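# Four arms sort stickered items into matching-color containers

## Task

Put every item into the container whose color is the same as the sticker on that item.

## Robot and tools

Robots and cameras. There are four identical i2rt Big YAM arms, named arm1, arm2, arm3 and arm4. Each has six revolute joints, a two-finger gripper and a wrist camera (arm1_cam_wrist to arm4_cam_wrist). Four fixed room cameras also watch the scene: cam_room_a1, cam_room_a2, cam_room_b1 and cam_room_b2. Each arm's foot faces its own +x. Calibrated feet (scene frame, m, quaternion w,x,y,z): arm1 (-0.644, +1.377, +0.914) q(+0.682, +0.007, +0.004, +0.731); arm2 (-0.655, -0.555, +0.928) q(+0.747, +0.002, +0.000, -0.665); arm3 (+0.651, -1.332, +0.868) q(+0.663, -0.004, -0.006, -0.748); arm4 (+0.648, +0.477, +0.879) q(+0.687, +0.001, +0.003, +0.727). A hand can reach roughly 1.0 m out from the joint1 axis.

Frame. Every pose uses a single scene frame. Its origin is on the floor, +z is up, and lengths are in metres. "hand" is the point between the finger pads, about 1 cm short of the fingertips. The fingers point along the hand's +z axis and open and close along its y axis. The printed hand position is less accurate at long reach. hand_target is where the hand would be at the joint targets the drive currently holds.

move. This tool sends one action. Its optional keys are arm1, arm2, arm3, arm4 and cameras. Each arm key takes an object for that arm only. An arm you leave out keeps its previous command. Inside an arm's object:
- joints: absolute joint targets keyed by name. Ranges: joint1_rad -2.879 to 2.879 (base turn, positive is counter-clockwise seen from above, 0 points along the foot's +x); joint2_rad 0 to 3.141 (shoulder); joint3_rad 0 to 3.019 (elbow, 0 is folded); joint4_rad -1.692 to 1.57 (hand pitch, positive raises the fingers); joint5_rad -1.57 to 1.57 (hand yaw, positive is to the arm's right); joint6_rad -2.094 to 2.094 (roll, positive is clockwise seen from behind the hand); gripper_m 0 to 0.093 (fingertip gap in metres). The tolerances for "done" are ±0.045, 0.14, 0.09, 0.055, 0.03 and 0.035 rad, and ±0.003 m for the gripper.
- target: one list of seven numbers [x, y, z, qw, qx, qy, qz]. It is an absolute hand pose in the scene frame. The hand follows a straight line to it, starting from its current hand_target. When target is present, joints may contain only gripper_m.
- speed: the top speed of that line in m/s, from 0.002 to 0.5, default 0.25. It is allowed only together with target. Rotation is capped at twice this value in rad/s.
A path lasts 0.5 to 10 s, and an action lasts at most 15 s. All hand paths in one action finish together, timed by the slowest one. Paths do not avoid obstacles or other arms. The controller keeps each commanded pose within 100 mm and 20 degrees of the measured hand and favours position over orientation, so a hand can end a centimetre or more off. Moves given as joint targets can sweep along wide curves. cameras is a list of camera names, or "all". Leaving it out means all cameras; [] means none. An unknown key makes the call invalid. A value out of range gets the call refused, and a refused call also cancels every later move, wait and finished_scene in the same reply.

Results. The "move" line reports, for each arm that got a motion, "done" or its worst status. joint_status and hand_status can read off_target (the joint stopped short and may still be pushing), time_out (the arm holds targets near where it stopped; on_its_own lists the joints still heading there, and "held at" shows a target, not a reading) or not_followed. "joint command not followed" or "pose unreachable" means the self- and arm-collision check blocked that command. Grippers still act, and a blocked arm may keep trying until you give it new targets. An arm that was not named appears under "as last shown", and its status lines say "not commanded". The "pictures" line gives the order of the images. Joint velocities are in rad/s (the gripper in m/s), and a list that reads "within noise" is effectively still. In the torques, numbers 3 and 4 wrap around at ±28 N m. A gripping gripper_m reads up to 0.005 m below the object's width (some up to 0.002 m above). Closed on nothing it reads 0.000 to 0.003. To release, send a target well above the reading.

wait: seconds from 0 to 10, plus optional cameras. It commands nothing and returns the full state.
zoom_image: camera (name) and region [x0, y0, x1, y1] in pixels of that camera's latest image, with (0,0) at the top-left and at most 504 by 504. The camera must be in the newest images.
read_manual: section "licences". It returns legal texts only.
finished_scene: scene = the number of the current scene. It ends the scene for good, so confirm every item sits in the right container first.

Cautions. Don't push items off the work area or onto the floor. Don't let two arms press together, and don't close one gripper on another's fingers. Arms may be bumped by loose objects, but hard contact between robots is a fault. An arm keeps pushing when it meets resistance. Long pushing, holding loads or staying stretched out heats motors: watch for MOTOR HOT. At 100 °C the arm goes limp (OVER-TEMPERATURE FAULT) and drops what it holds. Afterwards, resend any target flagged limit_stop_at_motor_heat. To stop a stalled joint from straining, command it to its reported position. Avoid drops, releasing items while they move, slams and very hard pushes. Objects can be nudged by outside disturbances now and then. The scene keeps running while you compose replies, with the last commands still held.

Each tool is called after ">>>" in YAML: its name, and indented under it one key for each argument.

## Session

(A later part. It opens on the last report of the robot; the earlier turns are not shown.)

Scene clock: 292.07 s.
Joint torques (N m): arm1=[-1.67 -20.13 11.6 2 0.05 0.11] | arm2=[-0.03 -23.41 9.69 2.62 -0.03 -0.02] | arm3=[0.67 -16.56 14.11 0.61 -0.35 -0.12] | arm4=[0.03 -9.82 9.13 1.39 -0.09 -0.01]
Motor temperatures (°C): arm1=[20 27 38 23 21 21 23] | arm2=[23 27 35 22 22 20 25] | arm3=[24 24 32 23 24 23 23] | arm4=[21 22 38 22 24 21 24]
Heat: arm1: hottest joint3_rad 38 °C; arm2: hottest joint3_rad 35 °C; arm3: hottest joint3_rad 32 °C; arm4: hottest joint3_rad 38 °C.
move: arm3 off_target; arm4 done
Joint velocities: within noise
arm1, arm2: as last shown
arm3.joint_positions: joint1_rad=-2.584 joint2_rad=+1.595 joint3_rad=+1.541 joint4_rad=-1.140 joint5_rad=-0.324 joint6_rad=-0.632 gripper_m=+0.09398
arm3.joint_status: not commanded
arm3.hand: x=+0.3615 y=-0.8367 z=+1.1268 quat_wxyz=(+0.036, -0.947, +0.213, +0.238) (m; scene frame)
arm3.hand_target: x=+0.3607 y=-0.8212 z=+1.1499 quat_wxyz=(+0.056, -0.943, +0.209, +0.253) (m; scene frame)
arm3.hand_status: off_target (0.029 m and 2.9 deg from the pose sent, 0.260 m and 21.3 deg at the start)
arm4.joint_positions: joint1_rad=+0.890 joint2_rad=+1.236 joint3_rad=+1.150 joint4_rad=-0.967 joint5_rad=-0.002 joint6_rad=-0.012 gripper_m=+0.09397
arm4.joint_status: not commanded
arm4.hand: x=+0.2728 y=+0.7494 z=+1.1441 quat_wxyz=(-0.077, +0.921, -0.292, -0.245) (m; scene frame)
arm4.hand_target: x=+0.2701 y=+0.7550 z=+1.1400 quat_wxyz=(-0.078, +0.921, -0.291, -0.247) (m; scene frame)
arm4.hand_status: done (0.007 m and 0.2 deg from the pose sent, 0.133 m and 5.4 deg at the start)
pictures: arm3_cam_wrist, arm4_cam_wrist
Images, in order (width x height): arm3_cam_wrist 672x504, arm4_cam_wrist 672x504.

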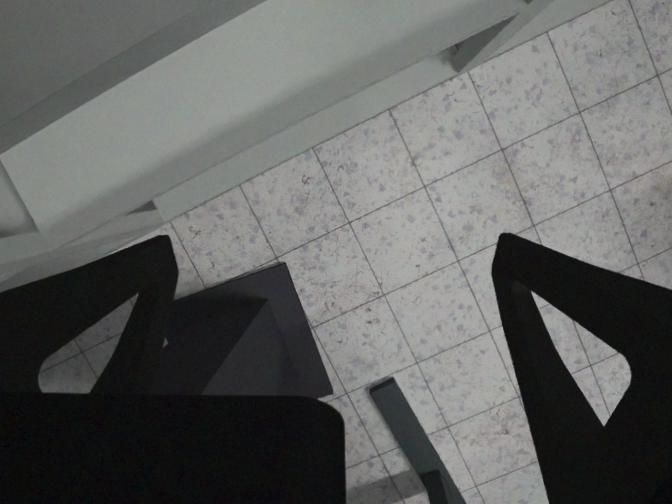

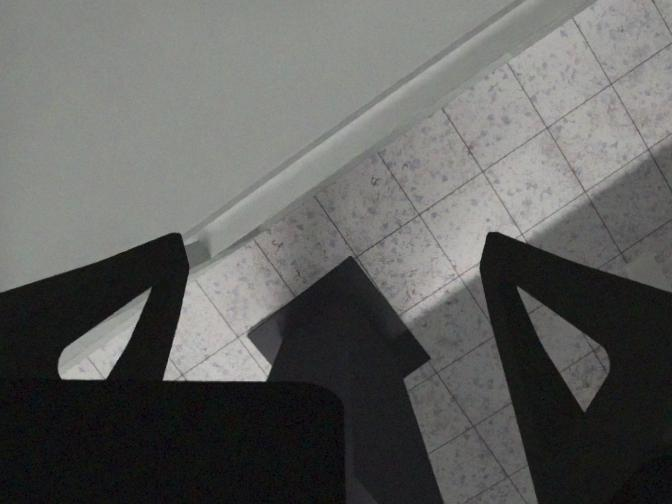

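>>> move:
  arm4: {"joints":{"joint4_rad":-0.4}}
  arm3: {"joints":{"joint4_rad":-0.35}}
  cameras: ["arm3_cam_wrist","arm4_cam_wrist"]

>>> zoom_image:
  camera: "arm3_cam_wrist"
  region: [150, 0, 550, 300]

>>> zoom_image:
  camera: "arm4_cam_wrist"
  region: [150, 0, 550, 300]

Scene clock: 301.87 s.
Joint torques (N m): arm1=[-1.96 -19.66 11.6 1.91 0.02 0.1] | arm2=[-0.03 -23.41 9.7 2.62 -0.03 -0.01] | arm3=[0.62 -17.55 14.74 2.47 -0.21 -0.08] | arm4=[0.5 -10.23 9.81 2.06 -0.07 -0.05]
Motor temperatures (°C): arm1=[20 27 38 23 21 21 23] | arm2=[23 27 35 22 22 20 25] | arm3=[24 24 32 23 24 23 23] | arm4=[21 22 38 22 24 21 24]
Heat: arm1: hottest joint3_rad 38 °C; arm2: hottest joint3_rad 35 °C; arm3: hottest joint3_rad 32 °C; arm4: hottest joint3_rad 38 °C.
move: arm3 done; arm4 done
Joint velocities: within noise
arm1, arm2: as last shown
arm3.joint_positions: joint1_rad=-2.584 joint2_rad=+1.595 joint3_rad=+1.542 joint4_rad=-0.368 joint5_rad=-0.324 joint6_rad=-0.633 gripper_m=+0.09398
arm3.joint_status: all done
arm3.hand: x=+0.3067 y=-0.7179 z=+1.2490 quat_wxyz=(+0.323, -0.827, +0.123, +0.444) (m; scene frame)
arm3.hand_target: x=+0.3092 y=-0.7061 z=+1.2817 quat_wxyz=(+0.350, -0.810, +0.115, +0.456) (m; scene frame)
arm3.hand_status: not commanded
arm4.joint_positions: joint1_rad=+0.890 joint2_rad=+1.236 joint3_rad=+1.148 joint4_rad=-0.420 joint5_rad=-0.002 joint6_rad=-0.012 gripper_m=+0.09397
arm4.joint_status: all done
arm4.hand: x=+0.1977 y=+0.8041 z=+1.2375 quat_wxyz=(-0.156, +0.821, -0.260, -0.483) (m; scene frame)
arm4.hand_target: x=+0.1952 y=+0.8104 z=+1.2353 quat_wxyz=(-0.159, +0.820, -0.259, -0.486) (m; scene frame)
arm4.hand_status: not commanded
pictures: arm3_cam_wrist, arm4_cam_wrist
Images, in order (width x height): arm3_cam_wrist 672x504, arm4_cam_wrist 672x504.

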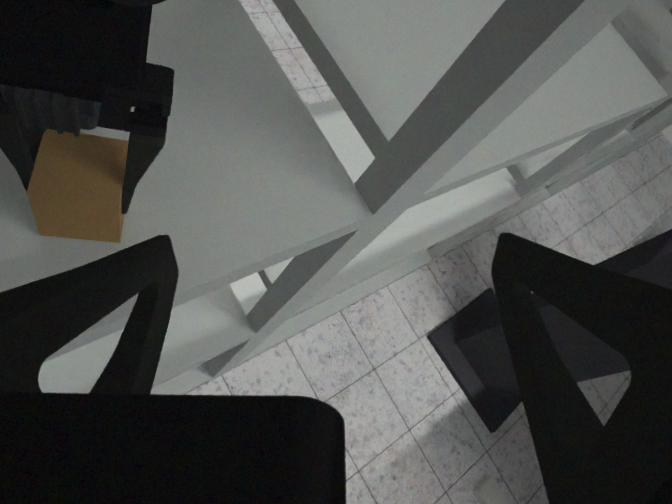

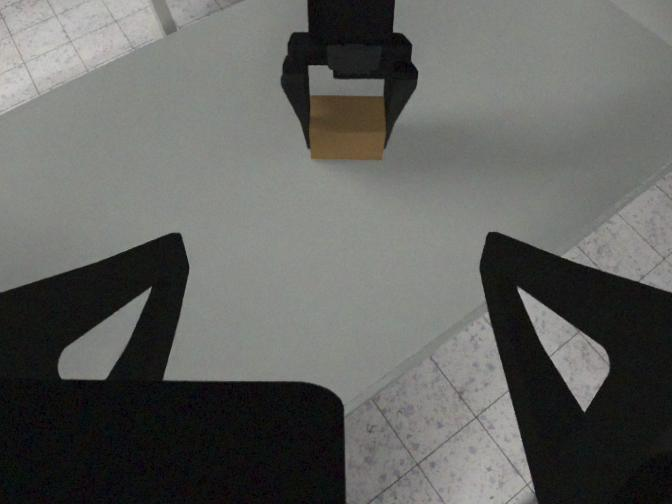

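Scaled by 1.260.

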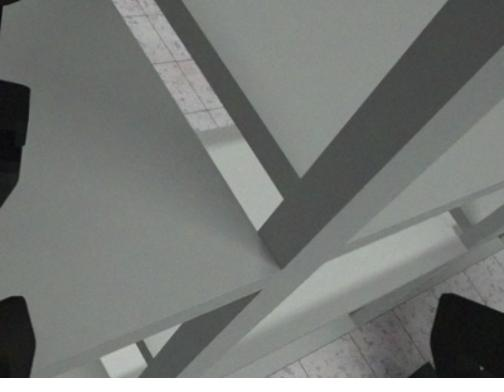

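Scaled by 1.260.

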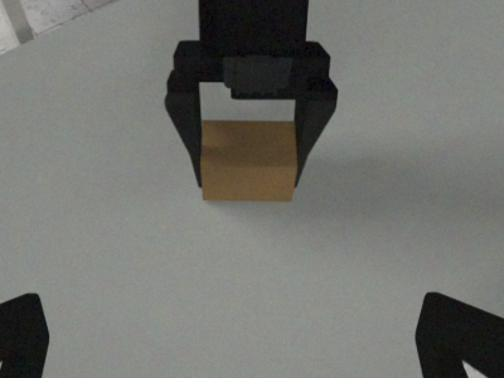

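>>> zoom_image:
  camera: "arm4_cam_wrist"
  region: [260, 60, 440, 195]

>>> zoom_image:
  camera: "arm3_cam_wrist"
  region: [0, 60, 240, 280]

Scaled by 2.800.

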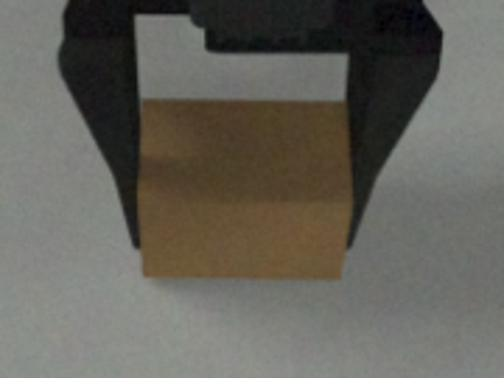

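Scaled by 2.100.

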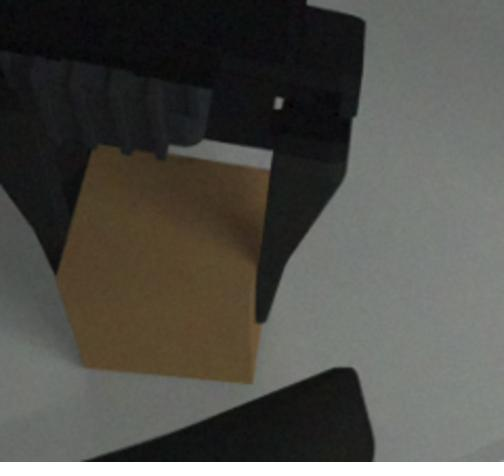

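>>> move:
  arm1: {"target":[0.032,0.912,1.003,0.2548,0.2898,0.9190,-0.0803],"speed":0.03}
  arm2: {"target":[0.155,-0.7276,1.005,0.2640,0.2340,0.9340,-0.0630],"speed":0.03}
  cameras: ["arm3_cam_wrist","arm4_cam_wrist"]

>>> zoom_image:
  camera: "arm4_cam_wrist"
  region: [260, 60, 440, 195]

>>> zoom_image:
  camera: "arm3_cam_wrist"
  region: [0, 60, 240, 280]

Scene clock: 327.80 s.
Joint torques (N m): arm1=[-1.44 -20.84 12.52 1.37 0.09 0.09] | arm2=[0.26 -25.11 9.73 2.63 0.22 -0.02] | arm3=[0.62 -17.61 14.8 2.47 -0.2 -0.09] | arm4=[0.09 -10.4 9.74 1.94 -0.06 -0.05]
Motor temperatures (°C): arm1=[20 27 37 23 21 21 23] | arm2=[23 28 35 22 22 20 25] | arm3=[24 24 36 23 24 23 23] | arm4=[21 22 36 22 24 21 24]
Heat: arm1: hottest joint3_rad 37 °C; arm2: hottest joint3_rad 35 °C; arm3: hottest joint3_rad 36 °C; arm4: hottest joint3_rad 36 °C.
move: arm1 done; arm2 off_target
Joint velocities: within noise
arm1.joint_positions: joint1_rad=-2.247 joint2_rad=+2.245 joint3_rad=+2.055 joint4_rad=-0.831 joint5_rad=-0.003 joint6_rad=+0.004 gripper_m=+0.06897
arm1.joint_status: not commanded
arm1.hand: x=+0.0271 y=+0.9122 z=+1.0049 quat_wxyz=(-0.252, -0.289, -0.920, +0.081) (m; scene frame)
arm1.hand_target: x=+0.0318 y=+0.9120 z=+1.0028 quat_wxyz=(-0.255, -0.290, -0.919, +0.080) (m; scene frame)
arm1.hand_status: done (0.005 m and 0.3 deg from the pose sent, 0.005 m and 0.3 deg at the start)
arm2.joint_positions: joint1_rad=+1.286 joint2_rad=+2.297 joint3_rad=+2.147 joint4_rad=-0.867 joint5_rad=+0.158 joint6_rad=+0.280 gripper_m=+0.05330
arm2.joint_status: not commanded
arm2.hand: x=+0.1583 y=-0.7217 z=+1.0335 quat_wxyz=(-0.277, -0.235, -0.930, +0.059) (m; scene frame)
arm2.hand_target: x=+0.1542 y=-0.7273 z=+1.0055 quat_wxyz=(-0.264, -0.234, -0.934, +0.063) (m; scene frame)
arm2.hand_status: off_target (0.029 m and 1.6 deg from the pose sent, 0.028 m and 0.5 deg at the start)
arm3, arm4: as last shown
arm3.hand_target: x=+0.3092 y=-0.7062 z=+1.2817 quat_wxyz=(+0.350, -0.810, +0.115, +0.456) (m; scene frame)
arm4.hand: x=+0.1976 y=+0.8041 z=+1.2376 quat_wxyz=(-0.156, +0.821, -0.260, -0.483) (m; scene frame)
arm4.hand_target: x=+0.1952 y=+0.8104 z=+1.2354 quat_wxyz=(-0.159, +0.820, -0.259, -0.486) (m; scene frame)
pictures: arm3_cam_wrist, arm4_cam_wrist
Images, in order (width x height): arm3_cam_wrist 672x504, arm4_cam_wrist 672x504.

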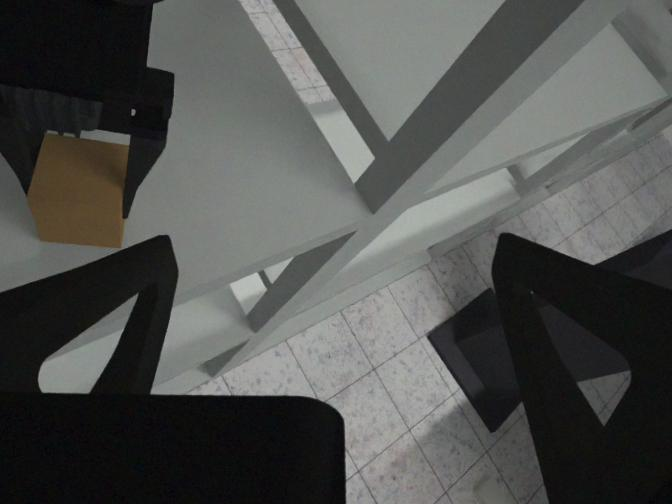

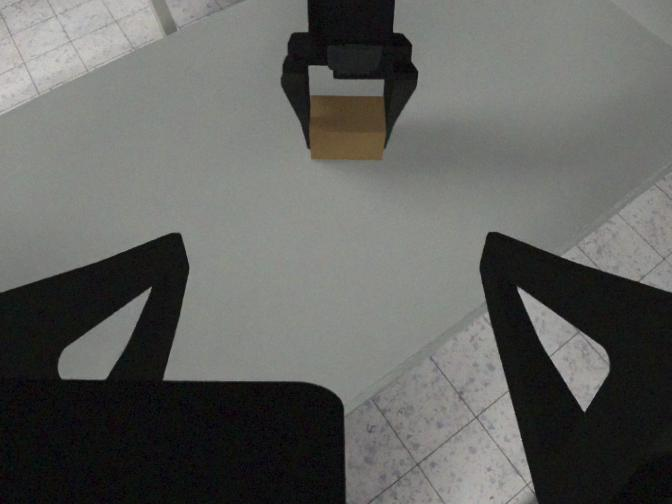

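Scaled by 2.800.

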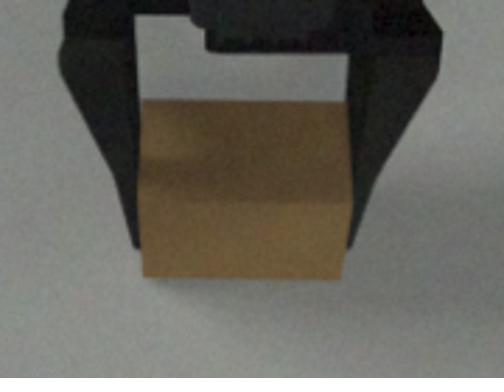

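Scaled by 2.100.

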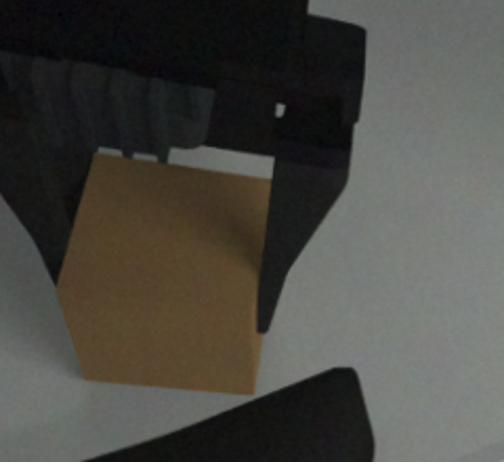

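>>> move:
  arm1: {"joints":{"gripper_m":0.0715}}
  arm2: {"joints":{"gripper_m":0.0555}}
  cameras: ["arm3_cam_wrist","arm4_cam_wrist","arm1_cam_wrist","arm2_cam_wrist"]

Scene clock: 338.40 s.
Joint torques (N m): arm1=[-1.61 -20.13 12.48 1.32 0.07 0.09] | arm2=[0.21 -25 10.29 2.52 0.19 -0.02] | arm3=[0.5 -17.55 14.79 2.45 -0.2 -0.08] | arm4=[0.32 -10.52 9.83 2.03 -0.03 -0.03]
Motor temperatures (°C): arm1=[20 27 37 23 21 21 23] | arm2=[23 28 34 22 22 20 25] | arm3=[24 24 36 23 24 23 23] | arm4=[21 22 36 22 24 21 24]
Heat: arm1: hottest joint3_rad 37 °C; arm2: hottest joint3_rad 34 °C; arm3: hottest joint3_rad 36 °C; arm4: hottest joint3_rad 36 °C.
move: arm1 done; arm2 done
Joint velocities: within noise
arm1.joint_positions: joint1_rad=-2.247 joint2_rad=+2.245 joint3_rad=+2.055 joint4_rad=-0.831 joint5_rad=-0.003 joint6_rad=+0.004 gripper_m=+0.07146
arm1.joint_status: all done
arm1.hand: x=+0.0271 y=+0.9122 z=+1.0049 quat_wxyz=(-0.252, -0.289, -0.920, +0.081) (m; scene frame)
arm1.hand_target: x=+0.0318 y=+0.9120 z=+1.0028 quat_wxyz=(-0.255, -0.290, -0.919, +0.080) (m; scene frame)
arm1.hand_status: not commanded
arm2.joint_positions: joint1_rad=+1.286 joint2_rad=+2.297 joint3_rad=+2.139 joint4_rad=-0.865 joint5_rad=+0.159 joint6_rad=+0.280 gripper_m=+0.05543
arm2.joint_status: all done
arm2.hand: x=+0.1568 y=-0.7215 z=+1.0300 quat_wxyz=(-0.275, -0.235, -0.931, +0.059) (m; scene frame)
arm2.hand_target: x=+0.1541 y=-0.7273 z=+1.0053 quat_wxyz=(-0.264, -0.234, -0.934, +0.063) (m; scene frame)
arm2.hand_status: not commanded
arm3, arm4: as last shown
pictures: arm1_cam_wrist, arm2_cam_wrist, arm3_cam_wrist, arm4_cam_wrist
Images, in order (width x height): arm1_cam_wrist 672x504, arm2_cam_wrist 672x504, arm3_cam_wrist 672x504, arm4_cam_wrist 672x504.

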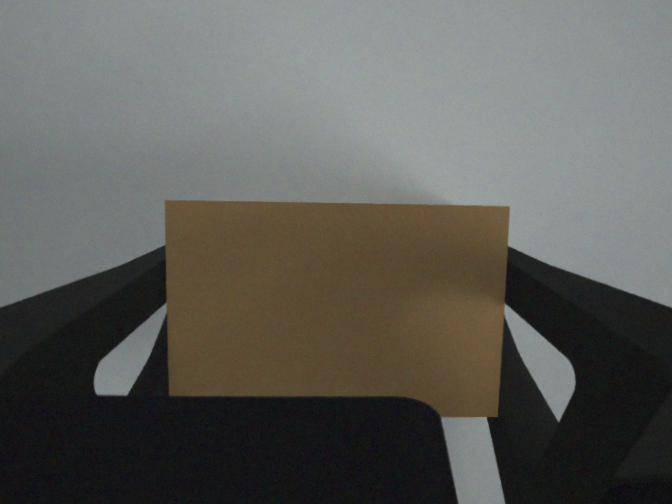

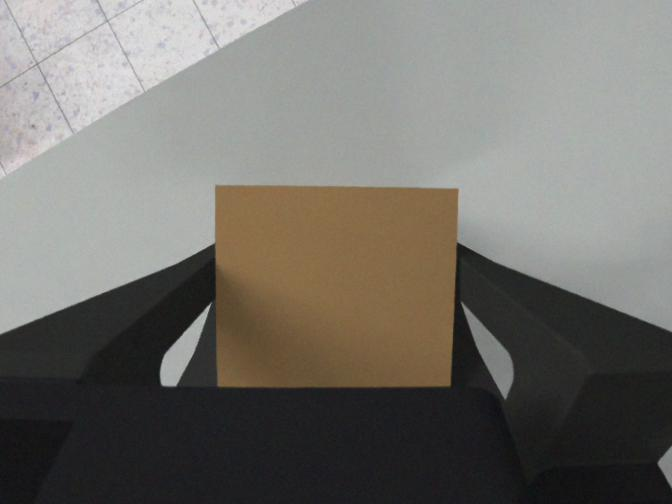

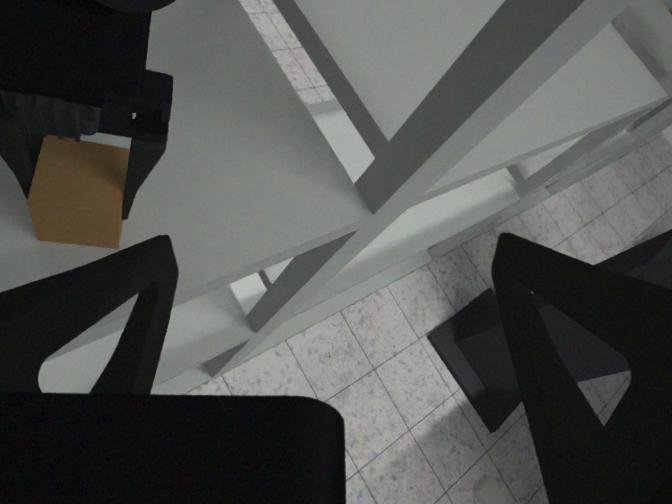

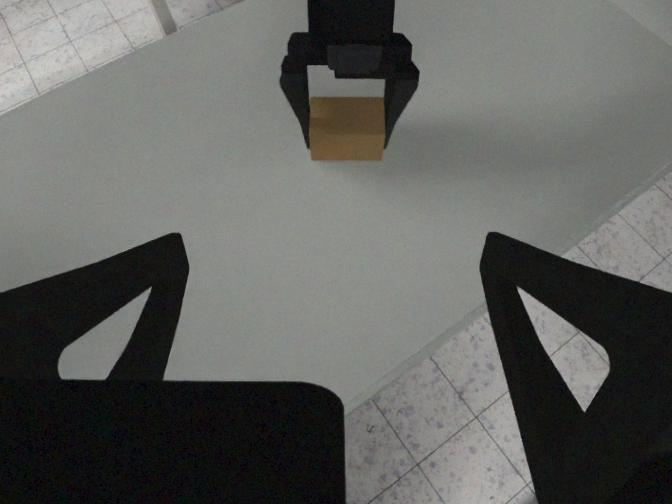

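>>> move:
  arm1: {"joints":{"gripper_m":0.093}}
  arm2: {"joints":{"gripper_m":0.085}}
  cameras: []

>>> move:
  arm1: {"target":[-0.02,0.948,1.11,0.2548,0.2898,0.9190,-0.0803],"speed":0.08}
  arm2: {"target":[0.1,-0.698,1.105,0.2511,0.2337,0.9372,-0.0626],"speed":0.08}
  cameras: ["arm3_cam_wrist","arm4_cam_wrist","arm1_cam_wrist","arm2_cam_wrist"]

Scene clock: 344.73 s.
Joint torques (N m): arm1=[-1.79 -20.6 12.59 1.44 0.11 0.1] | arm2=[0.26 -25.17 10.3 2.47 0.2 -0.02] | arm3=[0.62 -17.73 14.79 2.44 -0.21 -0.08] | arm4=[0.21 -10.46 9.8 2.1 -0.02 -0.04]
Motor temperatures (°C): arm1=[20 27 38 23 21 21 23] | arm2=[23 28 35 22 22 20 25] | arm3=[24 24 37 23 24 23 23] | arm4=[21 22 36 22 24 21 24]
Heat: arm1: hottest joint3_rad 38 °C; arm2: hottest joint3_rad 35 °C; arm3: hottest joint3_rad 37 °C; arm4: hottest joint3_rad 36 °C.
move: arm1 done; arm2 done
Joint velocities: within noise
arm1.joint_positions: joint1_rad=-2.247 joint2_rad=+2.245 joint3_rad=+2.055 joint4_rad=-0.831 joint5_rad=-0.003 joint6_rad=+0.004 gripper_m=+0.09293
arm1.joint_status: all done
arm1.hand: x=+0.0271 y=+0.9122 z=+1.0049 quat_wxyz=(-0.252, -0.289, -0.920, +0.081) (m; scene frame)
arm1.hand_target: x=+0.0318 y=+0.9120 z=+1.0028 quat_wxyz=(-0.255, -0.290, -0.919, +0.080) (m; scene frame)
arm1.hand_status: not commanded
arm2.joint_positions: joint1_rad=+1.286 joint2_rad=+2.297 joint3_rad=+2.139 joint4_rad=-0.865 joint5_rad=+0.159 joint6_rad=+0.280 gripper_m=+0.08491
arm2.joint_status: all done
arm2.hand: x=+0.1568 y=-0.7215 z=+1.0300 quat_wxyz=(-0.275, -0.235, -0.931, +0.059) (m; scene frame)
arm2.hand_target: x=+0.1541 y=-0.7273 z=+1.0053 quat_wxyz=(-0.264, -0.234, -0.934, +0.063) (m; scene frame)
arm2.hand_status: not commanded
arm3, arm4: as last shown
pictures: none
No camera images: "cameras" was empty.

Scene clock: 346.87 s.
Joint torques (N m): arm1=[-1.49 -20.13 11.33 0.92 0.04 0.07] | arm2=[1.44 -25.93 10.3 1.21 0.32 0.21] | arm3=[0.62 -17.55 14.8 2.45 -0.21 -0.08] | arm4=[0.21 -10.17 9.83 2.09 -0.03 -0.05]
Motor temperatures (°C): arm1=[20 27 38 23 21 21 23] | arm2=[23 28 35 22 22 20 25] | arm3=[24 24 37 23 24 23 23] | arm4=[21 22 36 22 24 21 24]
Heat: arm1: hottest joint3_rad 38 °C; arm2: hottest joint3_rad 35 °C; arm3: hottest joint3_rad 37 °C; arm4: hottest joint3_rad 36 °C.
move: arm1 off_target; arm2 done
Joint velocities: within noise
arm1.joint_positions: joint1_rad=-2.247 joint2_rad=+2.031 joint3_rad=+1.933 joint4_rad=-0.930 joint5_rad=-0.003 joint6_rad=+0.006 gripper_m=+0.09294
arm1.joint_status: not commanded
arm1.hand: x=-0.0183 y=+0.9444 z=+1.0946 quat_wxyz=(-0.249, -0.290, -0.921, +0.079) (m; scene frame)
arm1.hand_target: x=-0.0200 y=+0.9478 z=+1.1101 quat_wxyz=(-0.255, -0.290, -0.919, +0.080) (m; scene frame)
arm1.hand_status: off_target (0.016 m and 0.7 deg from the pose sent, 0.120 m and 0.3 deg at the start)
arm2.joint_positions: joint1_rad=+1.298 joint2_rad=+2.110 joint3_rad=+2.029 joint4_rad=-0.973 joint5_rad=+0.168 joint6_rad=+0.282 gripper_m=+0.08491
arm2.joint_status: not commanded
arm2.hand: x=+0.1060 y=-0.7051 z=+1.1071 quat_wxyz=(-0.260, -0.231, -0.936, +0.063) (m; scene frame)
arm2.hand_target: x=+0.1001 y=-0.6980 z=+1.1051 quat_wxyz=(-0.251, -0.234, -0.937, +0.063) (m; scene frame)
arm2.hand_status: done (0.010 m and 1.0 deg from the pose sent, 0.097 m and 2.8 deg at the start)
arm3, arm4: as last shown
pictures: arm1_cam_wrist, arm2_cam_wrist, arm3_cam_wrist, arm4_cam_wrist
Images, in order (width x height): arm1_cam_wrist 672x504, arm2_cam_wrist 672x504, arm3_cam_wrist 672x504, arm4_cam_wrist 672x504.

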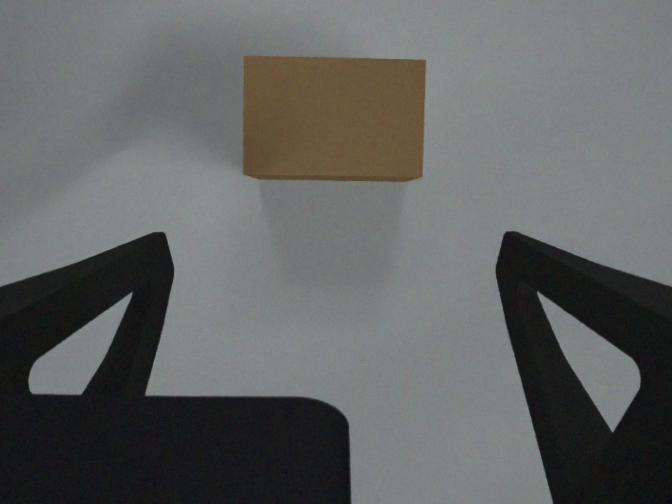

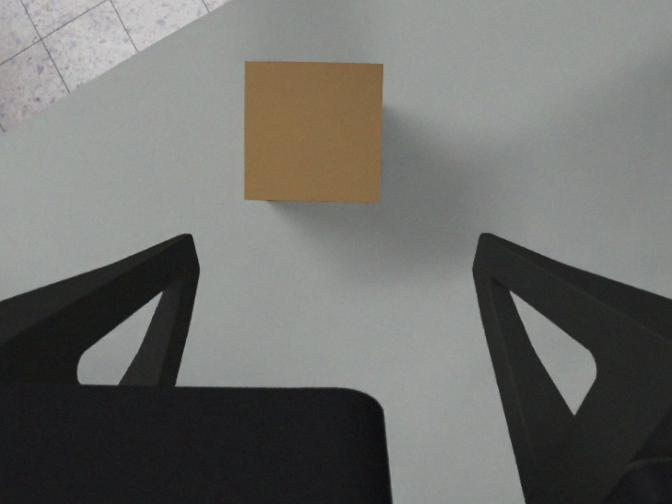

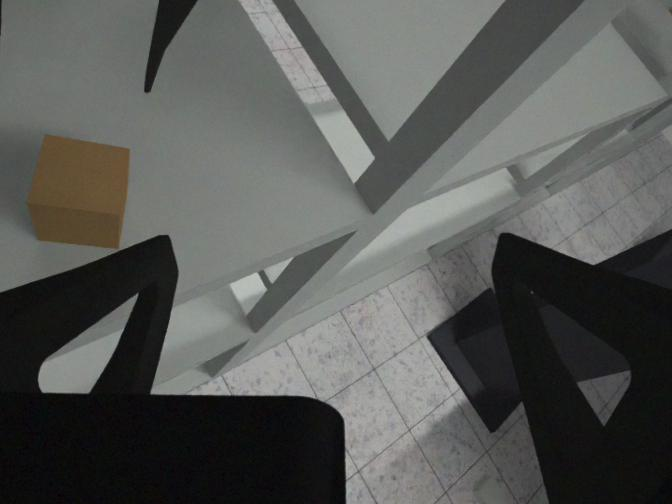

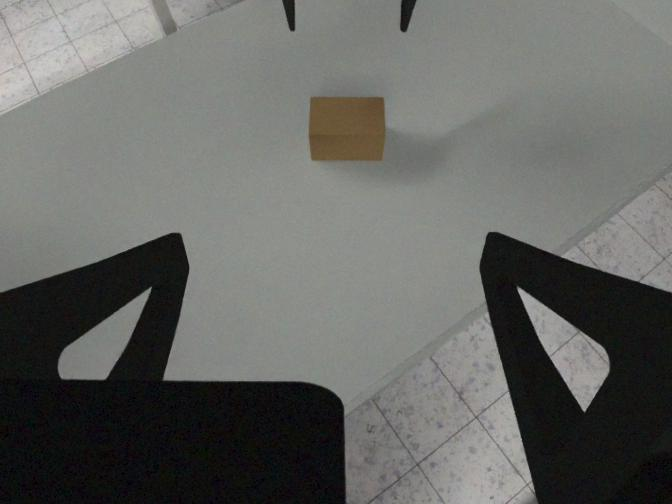

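Great. Exit the senders.

>>> move:
  arm1: {"target":[-0.16,1.045,1.125,0.2468,0.2905,0.9212,-0.0778],"speed":0.15}
  arm2: {"target":[-0.1,-0.67,1.115,0.2511,0.2337,0.9372,-0.0626],"speed":0.15}
  cameras: []

>>> move:
  arm1: {"target":[-0.31,1.145,1.13,0.2468,0.2905,0.9212,-0.0778],"speed":0.15}
  arm2: {"target":[-0.3,-0.63,1.13,0.2511,0.2337,0.9372,-0.0626],"speed":0.15}
  cameras: []

>>> move:
  arm1: {"joints":{"joint2_rad":0.8,"joint3_rad":0.95,"joint4_rad":-1.2,"joint5_rad":0,"joint6_rad":0}}
  arm2: {"joints":{"joint2_rad":0.8,"joint3_rad":0.95,"joint4_rad":-1.2,"joint5_rad":0,"joint6_rad":0}}
  arm4: {"target":[0.27,0.755,1.14,0.0778,-0.9212,0.2905,0.2468],"speed":0.15}
  arm3: {"target":[0.34,-0.81,1.14,0.0560,-0.9430,0.2090,0.2527],"speed":0.15}
  cameras: ["arm3_cam_wrist","arm4_cam_wrist"]

Scene clock: 356.80 s.
Joint torques (N m): arm1=[-1.55 -12.98 11.32 1.66 0.07 0.04] | arm2=[1.2 -16.38 10.02 2.39 0.24 0.18] | arm3=[0.73 -17.55 14.78 2.45 -0.21 -0.08] | arm4=[0.32 -11.11 9.76 1.99 -0.01 -0.03]
Motor temperatures (°C): arm1=[20 28 38 23 21 21 23] | arm2=[23 28 35 22 22 20 24] | arm3=[24 24 38 23 24 23 23] | arm4=[21 22 36 22 24 21 24]
Heat: arm1: hottest joint3_rad 38 °C; arm2: hottest joint3_rad 35 °C; arm3: hottest joint3_rad 38 °C; arm4: hottest joint3_rad 36 °C.
move: arm1 off_target; arm2 done
Joint velocities: within noise
arm1.joint_positions: joint1_rad=-2.247 joint2_rad=+1.569 joint3_rad=+1.345 joint4_rad=-0.839 joint5_rad=-0.003 joint6_rad=+0.006 gripper_m=+0.09294
arm1.joint_status: not commanded
arm1.hand: x=-0.1634 y=+1.0454 z=+1.1148 quat_wxyz=(-0.232, -0.291, -0.925, +0.074) (m; scene frame)
arm1.hand_target: x=-0.1602 y=+1.0450 z=+1.1251 quat_wxyz=(-0.247, -0.291, -0.921, +0.078) (m; scene frame)
arm1.hand_status: off_target (0.011 m and 1.8 deg from the pose sent, 0.176 m and 0.2 deg at the start)
arm2.joint_positions: joint1_rad=+1.298 joint2_rad=+1.561 joint3_rad=+1.277 joint4_rad=-0.799 joint5_rad=+0.168 joint6_rad=+0.282 gripper_m=+0.08491
arm2.joint_status: not commanded
arm2.hand: x=-0.0999 y=-0.6728 z=+1.1169 quat_wxyz=(-0.246, -0.230, -0.939, +0.064) (m; scene frame)
arm2.hand_target: x=-0.1000 y=-0.6700 z=+1.1151 quat_wxyz=(-0.251, -0.234, -0.937, +0.063) (m; scene frame)
arm2.hand_status: done (0.003 m and 0.7 deg from the pose sent, 0.209 m and 1.0 deg at the start)
arm3, arm4: as last shown
pictures: none
No camera images: "cameras" was empty.

Scene clock: 358.70 s.
Joint torques (N m): arm1=[-2.43 -5.01 11.47 0.79 -0.06 0] | arm2=[1.55 -7 10.36 1.18 0.32 0.21] | arm3=[0.5 -17.61 14.75 2.5 -0.2 -0.1] | arm4=[0.21 -10.81 9.8 2.07 -0.04 -0.03]
Motor temperatures (°C): arm1=[20 28 38 23 21 21 23] | arm2=[23 28 35 22 22 20 24] | arm3=[24 24 38 23 24 23 23] | arm4=[21 22 36 22 24 21 24]
Heat: arm1: hottest joint3_rad 38 °C; arm2: hottest joint3_rad 35 °C; arm3: hottest joint3_rad 38 °C; arm4: hottest joint3_rad 36 °C.
move: arm1 done; arm2 done
Joint velocities: within noise
arm1.joint_positions: joint1_rad=-2.247 joint2_rad=+1.079 joint3_rad=+0.906 joint4_rad=-0.859 joint5_rad=-0.005 joint6_rad=+0.006 gripper_m=+0.09294
arm1.joint_status: not commanded
arm1.hand: x=-0.3074 y=+1.1460 z=+1.1274 quat_wxyz=(-0.247, -0.290, -0.921, +0.077) (m; scene frame)
arm1.hand_target: x=-0.3100 y=+1.1450 z=+1.1300 quat_wxyz=(-0.247, -0.291, -0.921, +0.078) (m; scene frame)
arm1.hand_status: done (0.004 m and 0.1 deg from the pose sent, 0.178 m and 1.8 deg at the start)
arm2.joint_positions: joint1_rad=+1.327 joint2_rad=+0.992 joint3_rad=+0.822 joint4_rad=-0.884 joint5_rad=+0.182 joint6_rad=+0.309 gripper_m=+0.08491
arm2.joint_status: not commanded
arm2.hand: x=-0.2941 y=-0.6338 z=+1.1374 quat_wxyz=(-0.262, -0.231, -0.935, +0.063) (m; scene frame)
arm2.hand_target: x=-0.3000 y=-0.6301 z=+1.1300 quat_wxyz=(-0.251, -0.234, -0.937, +0.063) (m; scene frame)
arm2.hand_status: done (0.010 m and 1.3 deg from the pose sent, 0.205 m and 0.7 deg at the start)
arm3, arm4: as last shown
pictures: none
No camera images: "cameras" was empty.

Scene clock: 361.87 s.
Joint torques (N m): arm1=[-2.2 -0.15 15.42 0.76 0.1 0] | arm2=[1.55 -3.08 14.64 1.18 -0.19 -0.09] | arm3=[2.32 -16.5 14.16 0.36 -0.19 0.02] | arm4=[0.03 -9.52 9.28 0.5 -0.02 -0.03]
Motor temperatures (°C): arm1=[20 28 38 23 21 21 23] | arm2=[23 28 35 22 22 20 24] | arm3=[24 24 38 23 24 23 23] | arm4=[21 22 36 22 24 21 24]
Heat: arm1: hottest joint3_rad 38 °C; arm2: hottest joint3_rad 35 °C; arm3: hottest joint3_rad 38 °C; arm4: hottest joint3_rad 36 °C.
move: arm1 done; arm2 done; arm3 off_target; arm4 done
Joint velocities: within noise
arm1.joint_positions: joint1_rad=-2.247 joint2_rad=+0.793 joint3_rad=+0.906 joint4_rad=-1.190 joint5_rad=-0.002 joint6_rad=+0.006 gripper_m=+0.09294
arm1.joint_status: all done
arm1.hand: x=-0.3928 y=+1.2051 z=+1.1840 quat_wxyz=(-0.226, -0.292, -0.927, +0.072) (m; scene frame)
arm1.hand_target: x=-0.3887 y=+1.1995 z=+1.2030 quat_wxyz=(-0.238, -0.292, -0.923, +0.079) (m; scene frame)
arm1.hand_status: not commanded
arm2.joint_positions: joint1_rad=+1.328 joint2_rad=+0.790 joint3_rad=+0.912 joint4_rad=-1.185 joint5_rad=+0.004 joint6_rad=+0.014 gripper_m=+0.08491
arm2.joint_status: all done
arm2.hand: x=-0.3560 y=-0.5951 z=+1.2078 quat_wxyz=(-0.252, -0.069, -0.965, +0.014) (m; scene frame)
arm2.hand_target: x=-0.3511 y=-0.5925 z=+1.2219 quat_wxyz=(-0.258, -0.057, -0.964, +0.014) (m; scene frame)
arm2.hand_status: not commanded
arm3.joint_positions: joint1_rad=-2.584 joint2_rad=+1.633 joint3_rad=+1.571 joint4_rad=-1.108 joint5_rad=-0.318 joint6_rad=-0.622 gripper_m=+0.09398
arm3.joint_status: not commanded
arm3.hand: x=+0.3541 y=-0.8189 z=+1.1221 quat_wxyz=(+0.046, -0.945, +0.216, +0.243) (m; scene frame)
arm3.hand_target: x=+0.3405 y=-0.8111 z=+1.1400 quat_wxyz=(+0.056, -0.943, +0.209, +0.253) (m; scene frame)
arm3.hand_status: off_target (0.024 m and 1.8 deg from the pose sent, 0.147 m and 41.4 deg at the start)
arm4.joint_positions: joint1_rad=+0.890 joint2_rad=+1.236 joint3_rad=+1.148 joint4_rad=-0.938 joint5_rad=-0.002 joint6_rad=-0.012 gripper_m=+0.09397
arm4.joint_status: not commanded
arm4.hand: x=+0.2681 y=+0.7527 z=+1.1468 quat_wxyz=(-0.081, +0.918, -0.290, -0.258) (m; scene frame)
arm4.hand_target: x=+0.2701 y=+0.7549 z=+1.1399 quat_wxyz=(-0.078, +0.921, -0.291, -0.247) (m; scene frame)
arm4.hand_status: done (0.007 m and 1.4 deg from the pose sent, 0.131 m and 31.0 deg at the start)
pictures: arm3_cam_wrist, arm4_cam_wrist
Images, in order (width x height): arm3_cam_wrist 672x504, arm4_cam_wrist 672x504.

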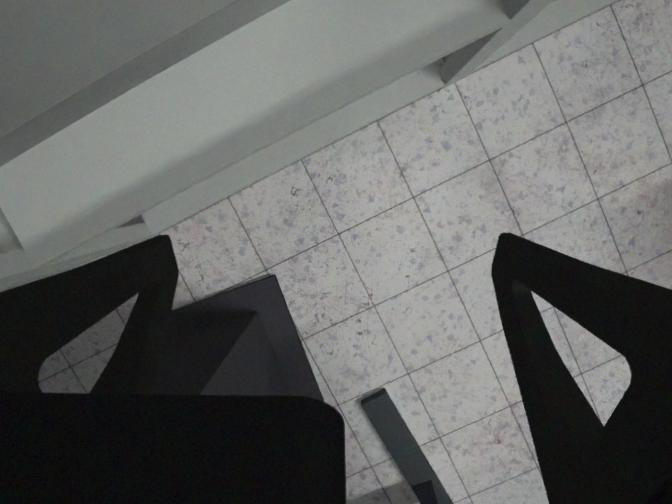

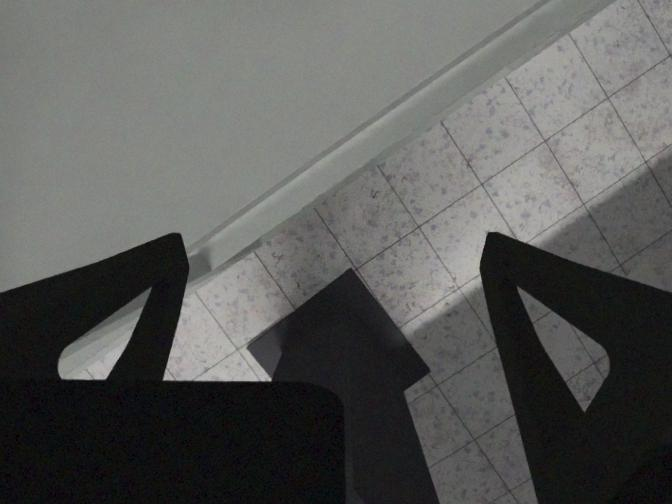

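>>> move:
  arm3: {"target":[0.25,-0.765,1.15,0.0560,-0.9430,0.2090,0.2527],"speed":0.1}
  arm4: {"target":[0.15,0.84,1.125,0.0778,-0.9212,0.2905,0.2468],"speed":0.12}
  cameras: ["arm3_cam_wrist","arm4_cam_wrist"]

Scene clock: 367.40 s.
Joint torques (N m): arm1=[-2.55 -0.38 15.43 0.75 0.14 0.01] | arm2=[1.44 -3.14 14.67 1.16 -0.18 -0.08] | arm3=[2.02 -20.13 14.3 0.47 -0.11 0.02] | arm4=[0.73 -16.15 12.9 0.95 0.02 0]
Motor temperatures (°C): arm1=[20 27 39 23 21 21 22] | arm2=[23 28 35 22 22 20 24] | arm3=[24 24 38 23 24 23 23] | arm4=[21 22 36 22 24 21 24]
Heat: arm1: hottest joint3_rad 39 °C; arm2: hottest joint3_rad 35 °C; arm3: hottest joint3_rad 38 °C; arm4: hottest joint3_rad 36 °C.
move: arm3 off_target; arm4 off_target
Joint velocities: within noise
arm1, arm2: as last shown
arm3.joint_positions: joint1_rad=-2.480 joint2_rad=+1.860 joint3_rad=+1.909 joint4_rad=-1.190 joint5_rad=-0.276 joint6_rad=-0.529 gripper_m=+0.09398
arm3.joint_status: not commanded
arm3.hand: x=+0.2628 y=-0.7721 z=+1.1342 quat_wxyz=(+0.046, -0.945, +0.213, +0.243) (m; scene frame)
arm3.hand_target: x=+0.2506 y=-0.7658 z=+1.1501 quat_wxyz=(+0.056, -0.943, +0.209, +0.253) (m; scene frame)
arm3.hand_status: off_target (0.022 m and 1.7 deg from the pose sent, 0.120 m and 1.8 deg at the start)
arm4.joint_positions: joint1_rad=+0.890 joint2_rad=+1.615 joint3_rad=+1.457 joint4_rad=-0.932 joint5_rad=-0.002 joint6_rad=-0.012 gripper_m=+0.09397
arm4.joint_status: not commanded
arm4.hand: x=+0.1643 y=+0.8272 z=+1.1081 quat_wxyz=(-0.071, +0.926, -0.293, -0.228) (m; scene frame)
arm4.hand_target: x=+0.1511 y=+0.8393 z=+1.1251 quat_wxyz=(-0.078, +0.921, -0.290, -0.247) (m; scene frame)
arm4.hand_status: off_target (0.026 m and 2.3 deg from the pose sent, 0.148 m and 1.4 deg at the start)
pictures: arm3_cam_wrist, arm4_cam_wrist
Images, in order (width x height): arm3_cam_wrist 672x504, arm4_cam_wrist 672x504.

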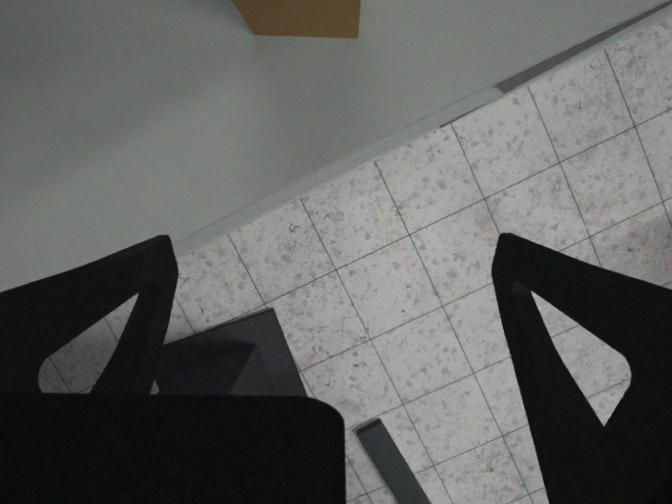

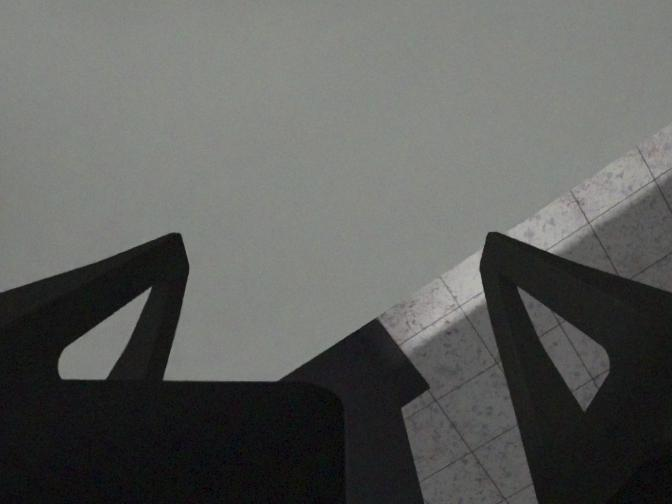

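>>> move:
  arm3: {"target":[0.195,-0.742,1.145,0.0560,-0.9430,0.2090,0.2527],"speed":0.08}
  arm4: {"target":[0.08,0.89,1.135,0.0778,-0.9212,0.2905,0.2468],"speed":0.1}
  cameras: ["arm3_cam_wrist","arm4_cam_wrist"]

Scene clock: 372.37 s.
Joint torques (N m): arm1=[-2.61 0.21 15.49 0.76 0.12 -0.02] | arm2=[1.32 -3.08 14.64 1.16 -0.18 -0.07] | arm3=[2.08 -22.3 14.27 0.43 -0.09 0.03] | arm4=[0.44 -19.66 13.15 0.44 0.04 -0.01]
Motor temperatures (°C): arm1=[20 27 39 23 21 21 22] | arm2=[23 28 36 22 22 20 24] | arm3=[24 25 38 23 24 23 23] | arm4=[21 22 37 22 24 21 24]
Heat: arm1: hottest joint3_rad 39 °C; arm2: hottest joint3_rad 36 °C; arm3: hottest joint3_rad 38 °C; arm4: hottest joint3_rad 37 °C.
move: arm3 off_target; arm4 off_target
Joint velocities: within noise
arm1, arm2: as last shown
arm3.joint_positions: joint1_rad=-2.429 joint2_rad=+2.018 joint3_rad=+2.144 joint4_rad=-1.250 joint5_rad=-0.252 joint6_rad=-0.480 gripper_m=+0.09398
arm3.joint_status: not commanded
arm3.hand: x=+0.2082 y=-0.7463 z=+1.1323 quat_wxyz=(+0.048, -0.945, +0.213, +0.243) (m; scene frame)
arm3.hand_target: x=+0.1956 y=-0.7428 z=+1.1451 quat_wxyz=(+0.057, -0.943, +0.209, +0.254) (m; scene frame)
arm3.hand_status: off_target (0.019 m and 1.5 deg from the pose sent, 0.075 m and 1.7 deg at the start)
arm4.joint_positions: joint1_rad=+0.890 joint2_rad=+1.839 joint3_rad=+1.796 joint4_rad=-1.022 joint5_rad=-0.002 joint6_rad=-0.012 gripper_m=+0.09397
arm4.joint_status: not commanded
arm4.hand: x=+0.0905 y=+0.8805 z=+1.1263 quat_wxyz=(-0.075, +0.923, -0.292, -0.240) (m; scene frame)
arm4.hand_target: x=+0.0807 y=+0.8896 z=+1.1349 quat_wxyz=(-0.078, +0.921, -0.290, -0.247) (m; scene frame)
arm4.hand_status: off_target (0.017 m and 0.9 deg from the pose sent, 0.109 m and 2.3 deg at the start)
pictures: arm3_cam_wrist, arm4_cam_wrist
Images, in order (width x height): arm3_cam_wrist 672x504, arm4_cam_wrist 672x504.

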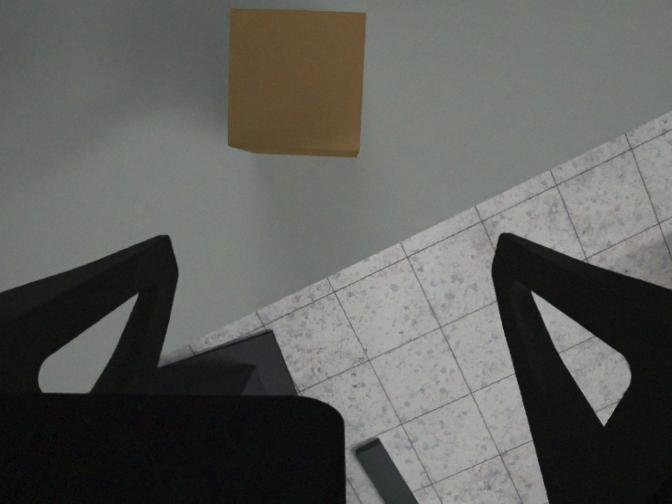

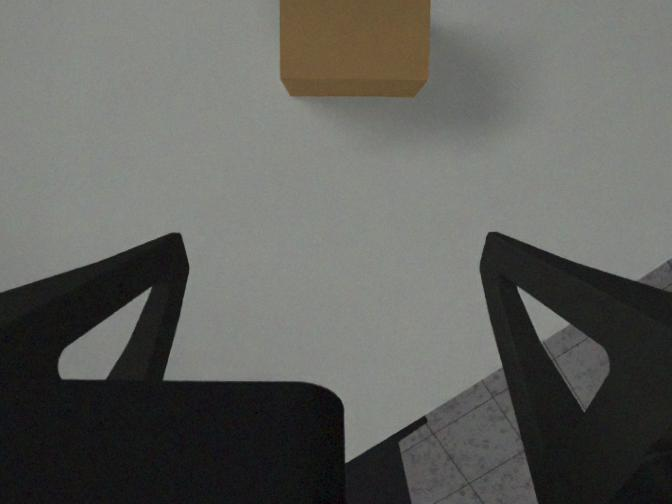

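>>> move:
  arm3: {"target":[0.133,-0.729,1.125,0.0560,-0.9430,0.2090,0.2527],"speed":0.08}
  arm4: {"target":[0.01,0.949,1.115,0.0778,-0.9212,0.2905,0.2468],"speed":0.08}
  cameras: ["arm3_cam_wrist","arm4_cam_wrist"]

Scene clock: 389.60 s.
Joint torques (N m): arm1=[-2.14 0.09 15.36 0.83 0.09 -0.07] | arm2=[1.44 -3.14 14.64 1.14 -0.19 -0.08] | arm3=[2.14 -24.76 14.26 0.53 -0.07 0.02] | arm4=[0.26 -23.71 13.07 0.44 -0.04 -0.03]
Motor temperatures (°C): arm1=[20 26 40 23 21 21 22] | arm2=[23 27 37 22 22 20 24] | arm3=[24 26 39 23 24 23 23] | arm4=[21 23 42 22 24 21 24]
Heat: arm1: hottest joint3_rad 40 °C; arm2: hottest joint3_rad 37 °C; arm3: hottest joint3_rad 39 °C; arm4: hottest joint3_rad 42 °C.
move: arm3 off_target; arm4 off_target
Joint velocities: within noise
arm1, arm2: as last shown
arm3.joint_positions: joint1_rad=-2.366 joint2_rad=+2.199 joint3_rad=+2.398 joint4_rad=-1.309 joint5_rad=-0.224 joint6_rad=-0.424 gripper_m=+0.09398
arm3.joint_status: not commanded
arm3.hand: x=+0.1452 y=-0.7313 z=+1.1145 quat_wxyz=(+0.049, -0.945, +0.213, +0.243) (m; scene frame)
arm3.hand_target: x=+0.1335 y=-0.7299 z=+1.1248 quat_wxyz=(+0.056, -0.943, +0.209, +0.253) (m; scene frame)
arm3.hand_status: off_target (0.016 m and 1.4 deg from the pose sent, 0.077 m and 1.5 deg at the start)
arm4.joint_positions: joint1_rad=+0.886 joint2_rad=+2.136 joint3_rad=+2.218 joint4_rad=-1.144 joint5_rad=-0.004 joint6_rad=-0.014 gripper_m=+0.09397
arm4.joint_status: not commanded
arm4.hand: x=+0.0160 y=+0.9381 z=+1.1112 quat_wxyz=(-0.075, +0.922, -0.293, -0.241) (m; scene frame)
arm4.hand_target: x=+0.0107 y=+0.9486 z=+1.1149 quat_wxyz=(-0.078, +0.921, -0.290, -0.248) (m; scene frame)
arm4.hand_status: off_target (0.013 m and 0.8 deg from the pose sent, 0.106 m and 0.9 deg at the start)
pictures: arm3_cam_wrist, arm4_cam_wrist
Images, in order (width x height): arm3_cam_wrist 672x504, arm4_cam_wrist 672x504.

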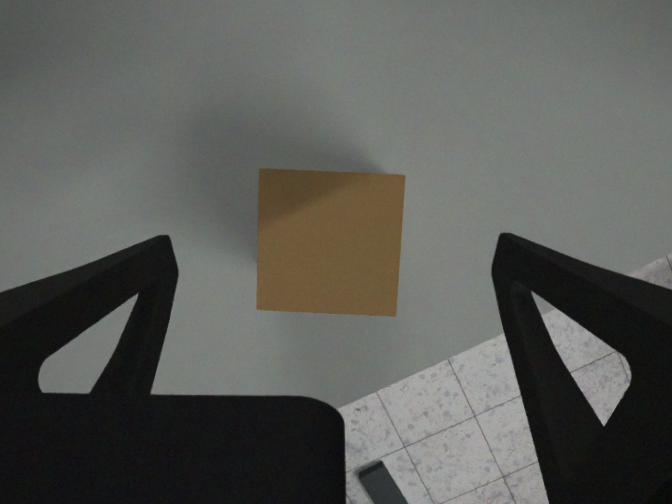

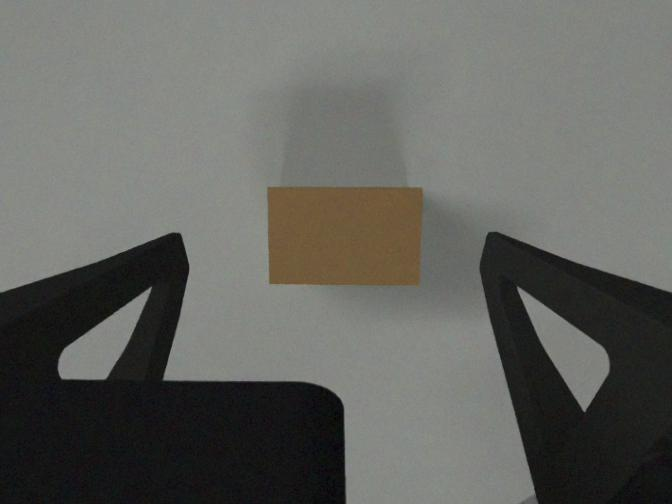

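>>> move:
  arm3: {"target":[0.1305,-0.7305,1.07,0.0560,-0.9430,0.2090,0.2527],"speed":0.06}
  arm4: {"target":[0.01,0.954,1.05,0.0778,-0.9212,0.2905,0.2468],"speed":0.06}
  cameras: ["arm3_cam_wrist","arm4_cam_wrist"]

Scene clock: 400.60 s.
Joint torques (N m): arm1=[-2.49 -0.03 15.27 0.88 0.1 -0.02] | arm2=[1.44 -3.25 14.67 1.14 -0.18 -0.07] | arm3=[2.49 -27.4 9.2 1.48 -0.07 0.02] | arm4=[0.09 -24.06 9.39 1.42 -0.06 -0.08]
Motor temperatures (°C): arm1=[20 26 40 23 21 21 22] | arm2=[23 27 37 22 22 20 24] | arm3=[24 26 38 23 24 23 23] | arm4=[21 25 43 22 24 21 24]
Heat: arm1: hottest joint3_rad 40 °C; arm2: hottest joint3_rad 37 °C; arm3: hottest joint3_rad 38 °C; arm4: hottest joint3_rad 43 °C.
move: arm3 off_target; arm4 off_target
Joint velocities: within noise
arm1, arm2: as last shown
arm3.joint_positions: joint1_rad=-2.366 joint2_rad=+2.199 joint3_rad=+2.267 joint4_rad=-1.167 joint5_rad=-0.222 joint6_rad=-0.422 gripper_m=+0.09398
arm3.joint_status: not commanded
arm3.hand: x=+0.1401 y=-0.7247 z=+1.0658 quat_wxyz=(+0.053, -0.944, +0.213, +0.247) (m; scene frame)
arm3.hand_target: x=+0.1306 y=-0.7306 z=+1.0700 quat_wxyz=(+0.056, -0.943, +0.209, +0.253) (m; scene frame)
arm3.hand_status: off_target (0.012 m and 0.9 deg from the pose sent, 0.047 m and 1.4 deg at the start)
arm4.joint_positions: joint1_rad=+0.880 joint2_rad=+2.139 joint3_rad=+2.113 joint4_rad=-1.009 joint5_rad=-0.007 joint6_rad=-0.016 gripper_m=+0.09397
arm4.joint_status: not commanded
arm4.hand: x=+0.0118 y=+0.9457 z=+1.0722 quat_wxyz=(-0.079, +0.919, -0.293, -0.253) (m; scene frame)
arm4.hand_target: x=+0.0107 y=+0.9534 z=+1.0501 quat_wxyz=(-0.078, +0.921, -0.291, -0.247) (m; scene frame)
arm4.hand_status: off_target (0.024 m and 0.9 deg from the pose sent, 0.063 m and 0.7 deg at the start)
pictures: arm3_cam_wrist, arm4_cam_wrist
Images, in order (width x height): arm3_cam_wrist 672x504, arm4_cam_wrist 672x504.

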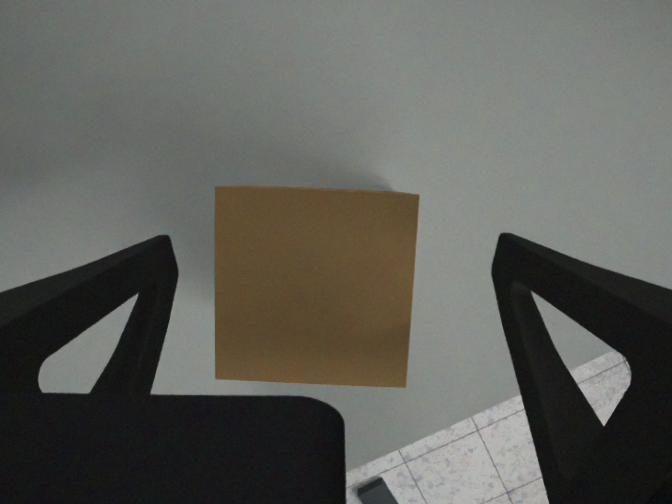

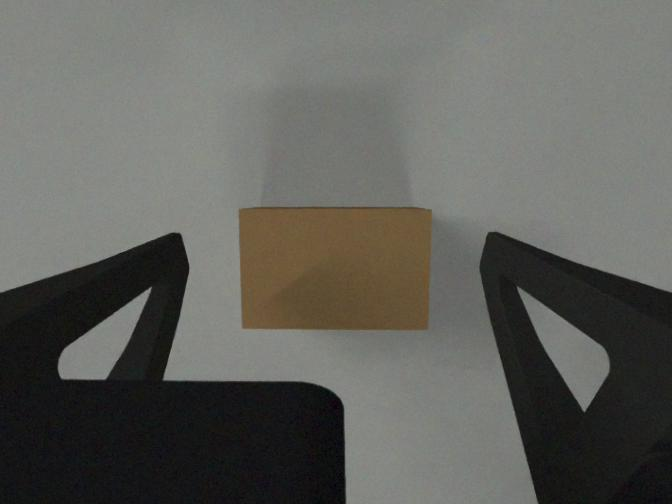

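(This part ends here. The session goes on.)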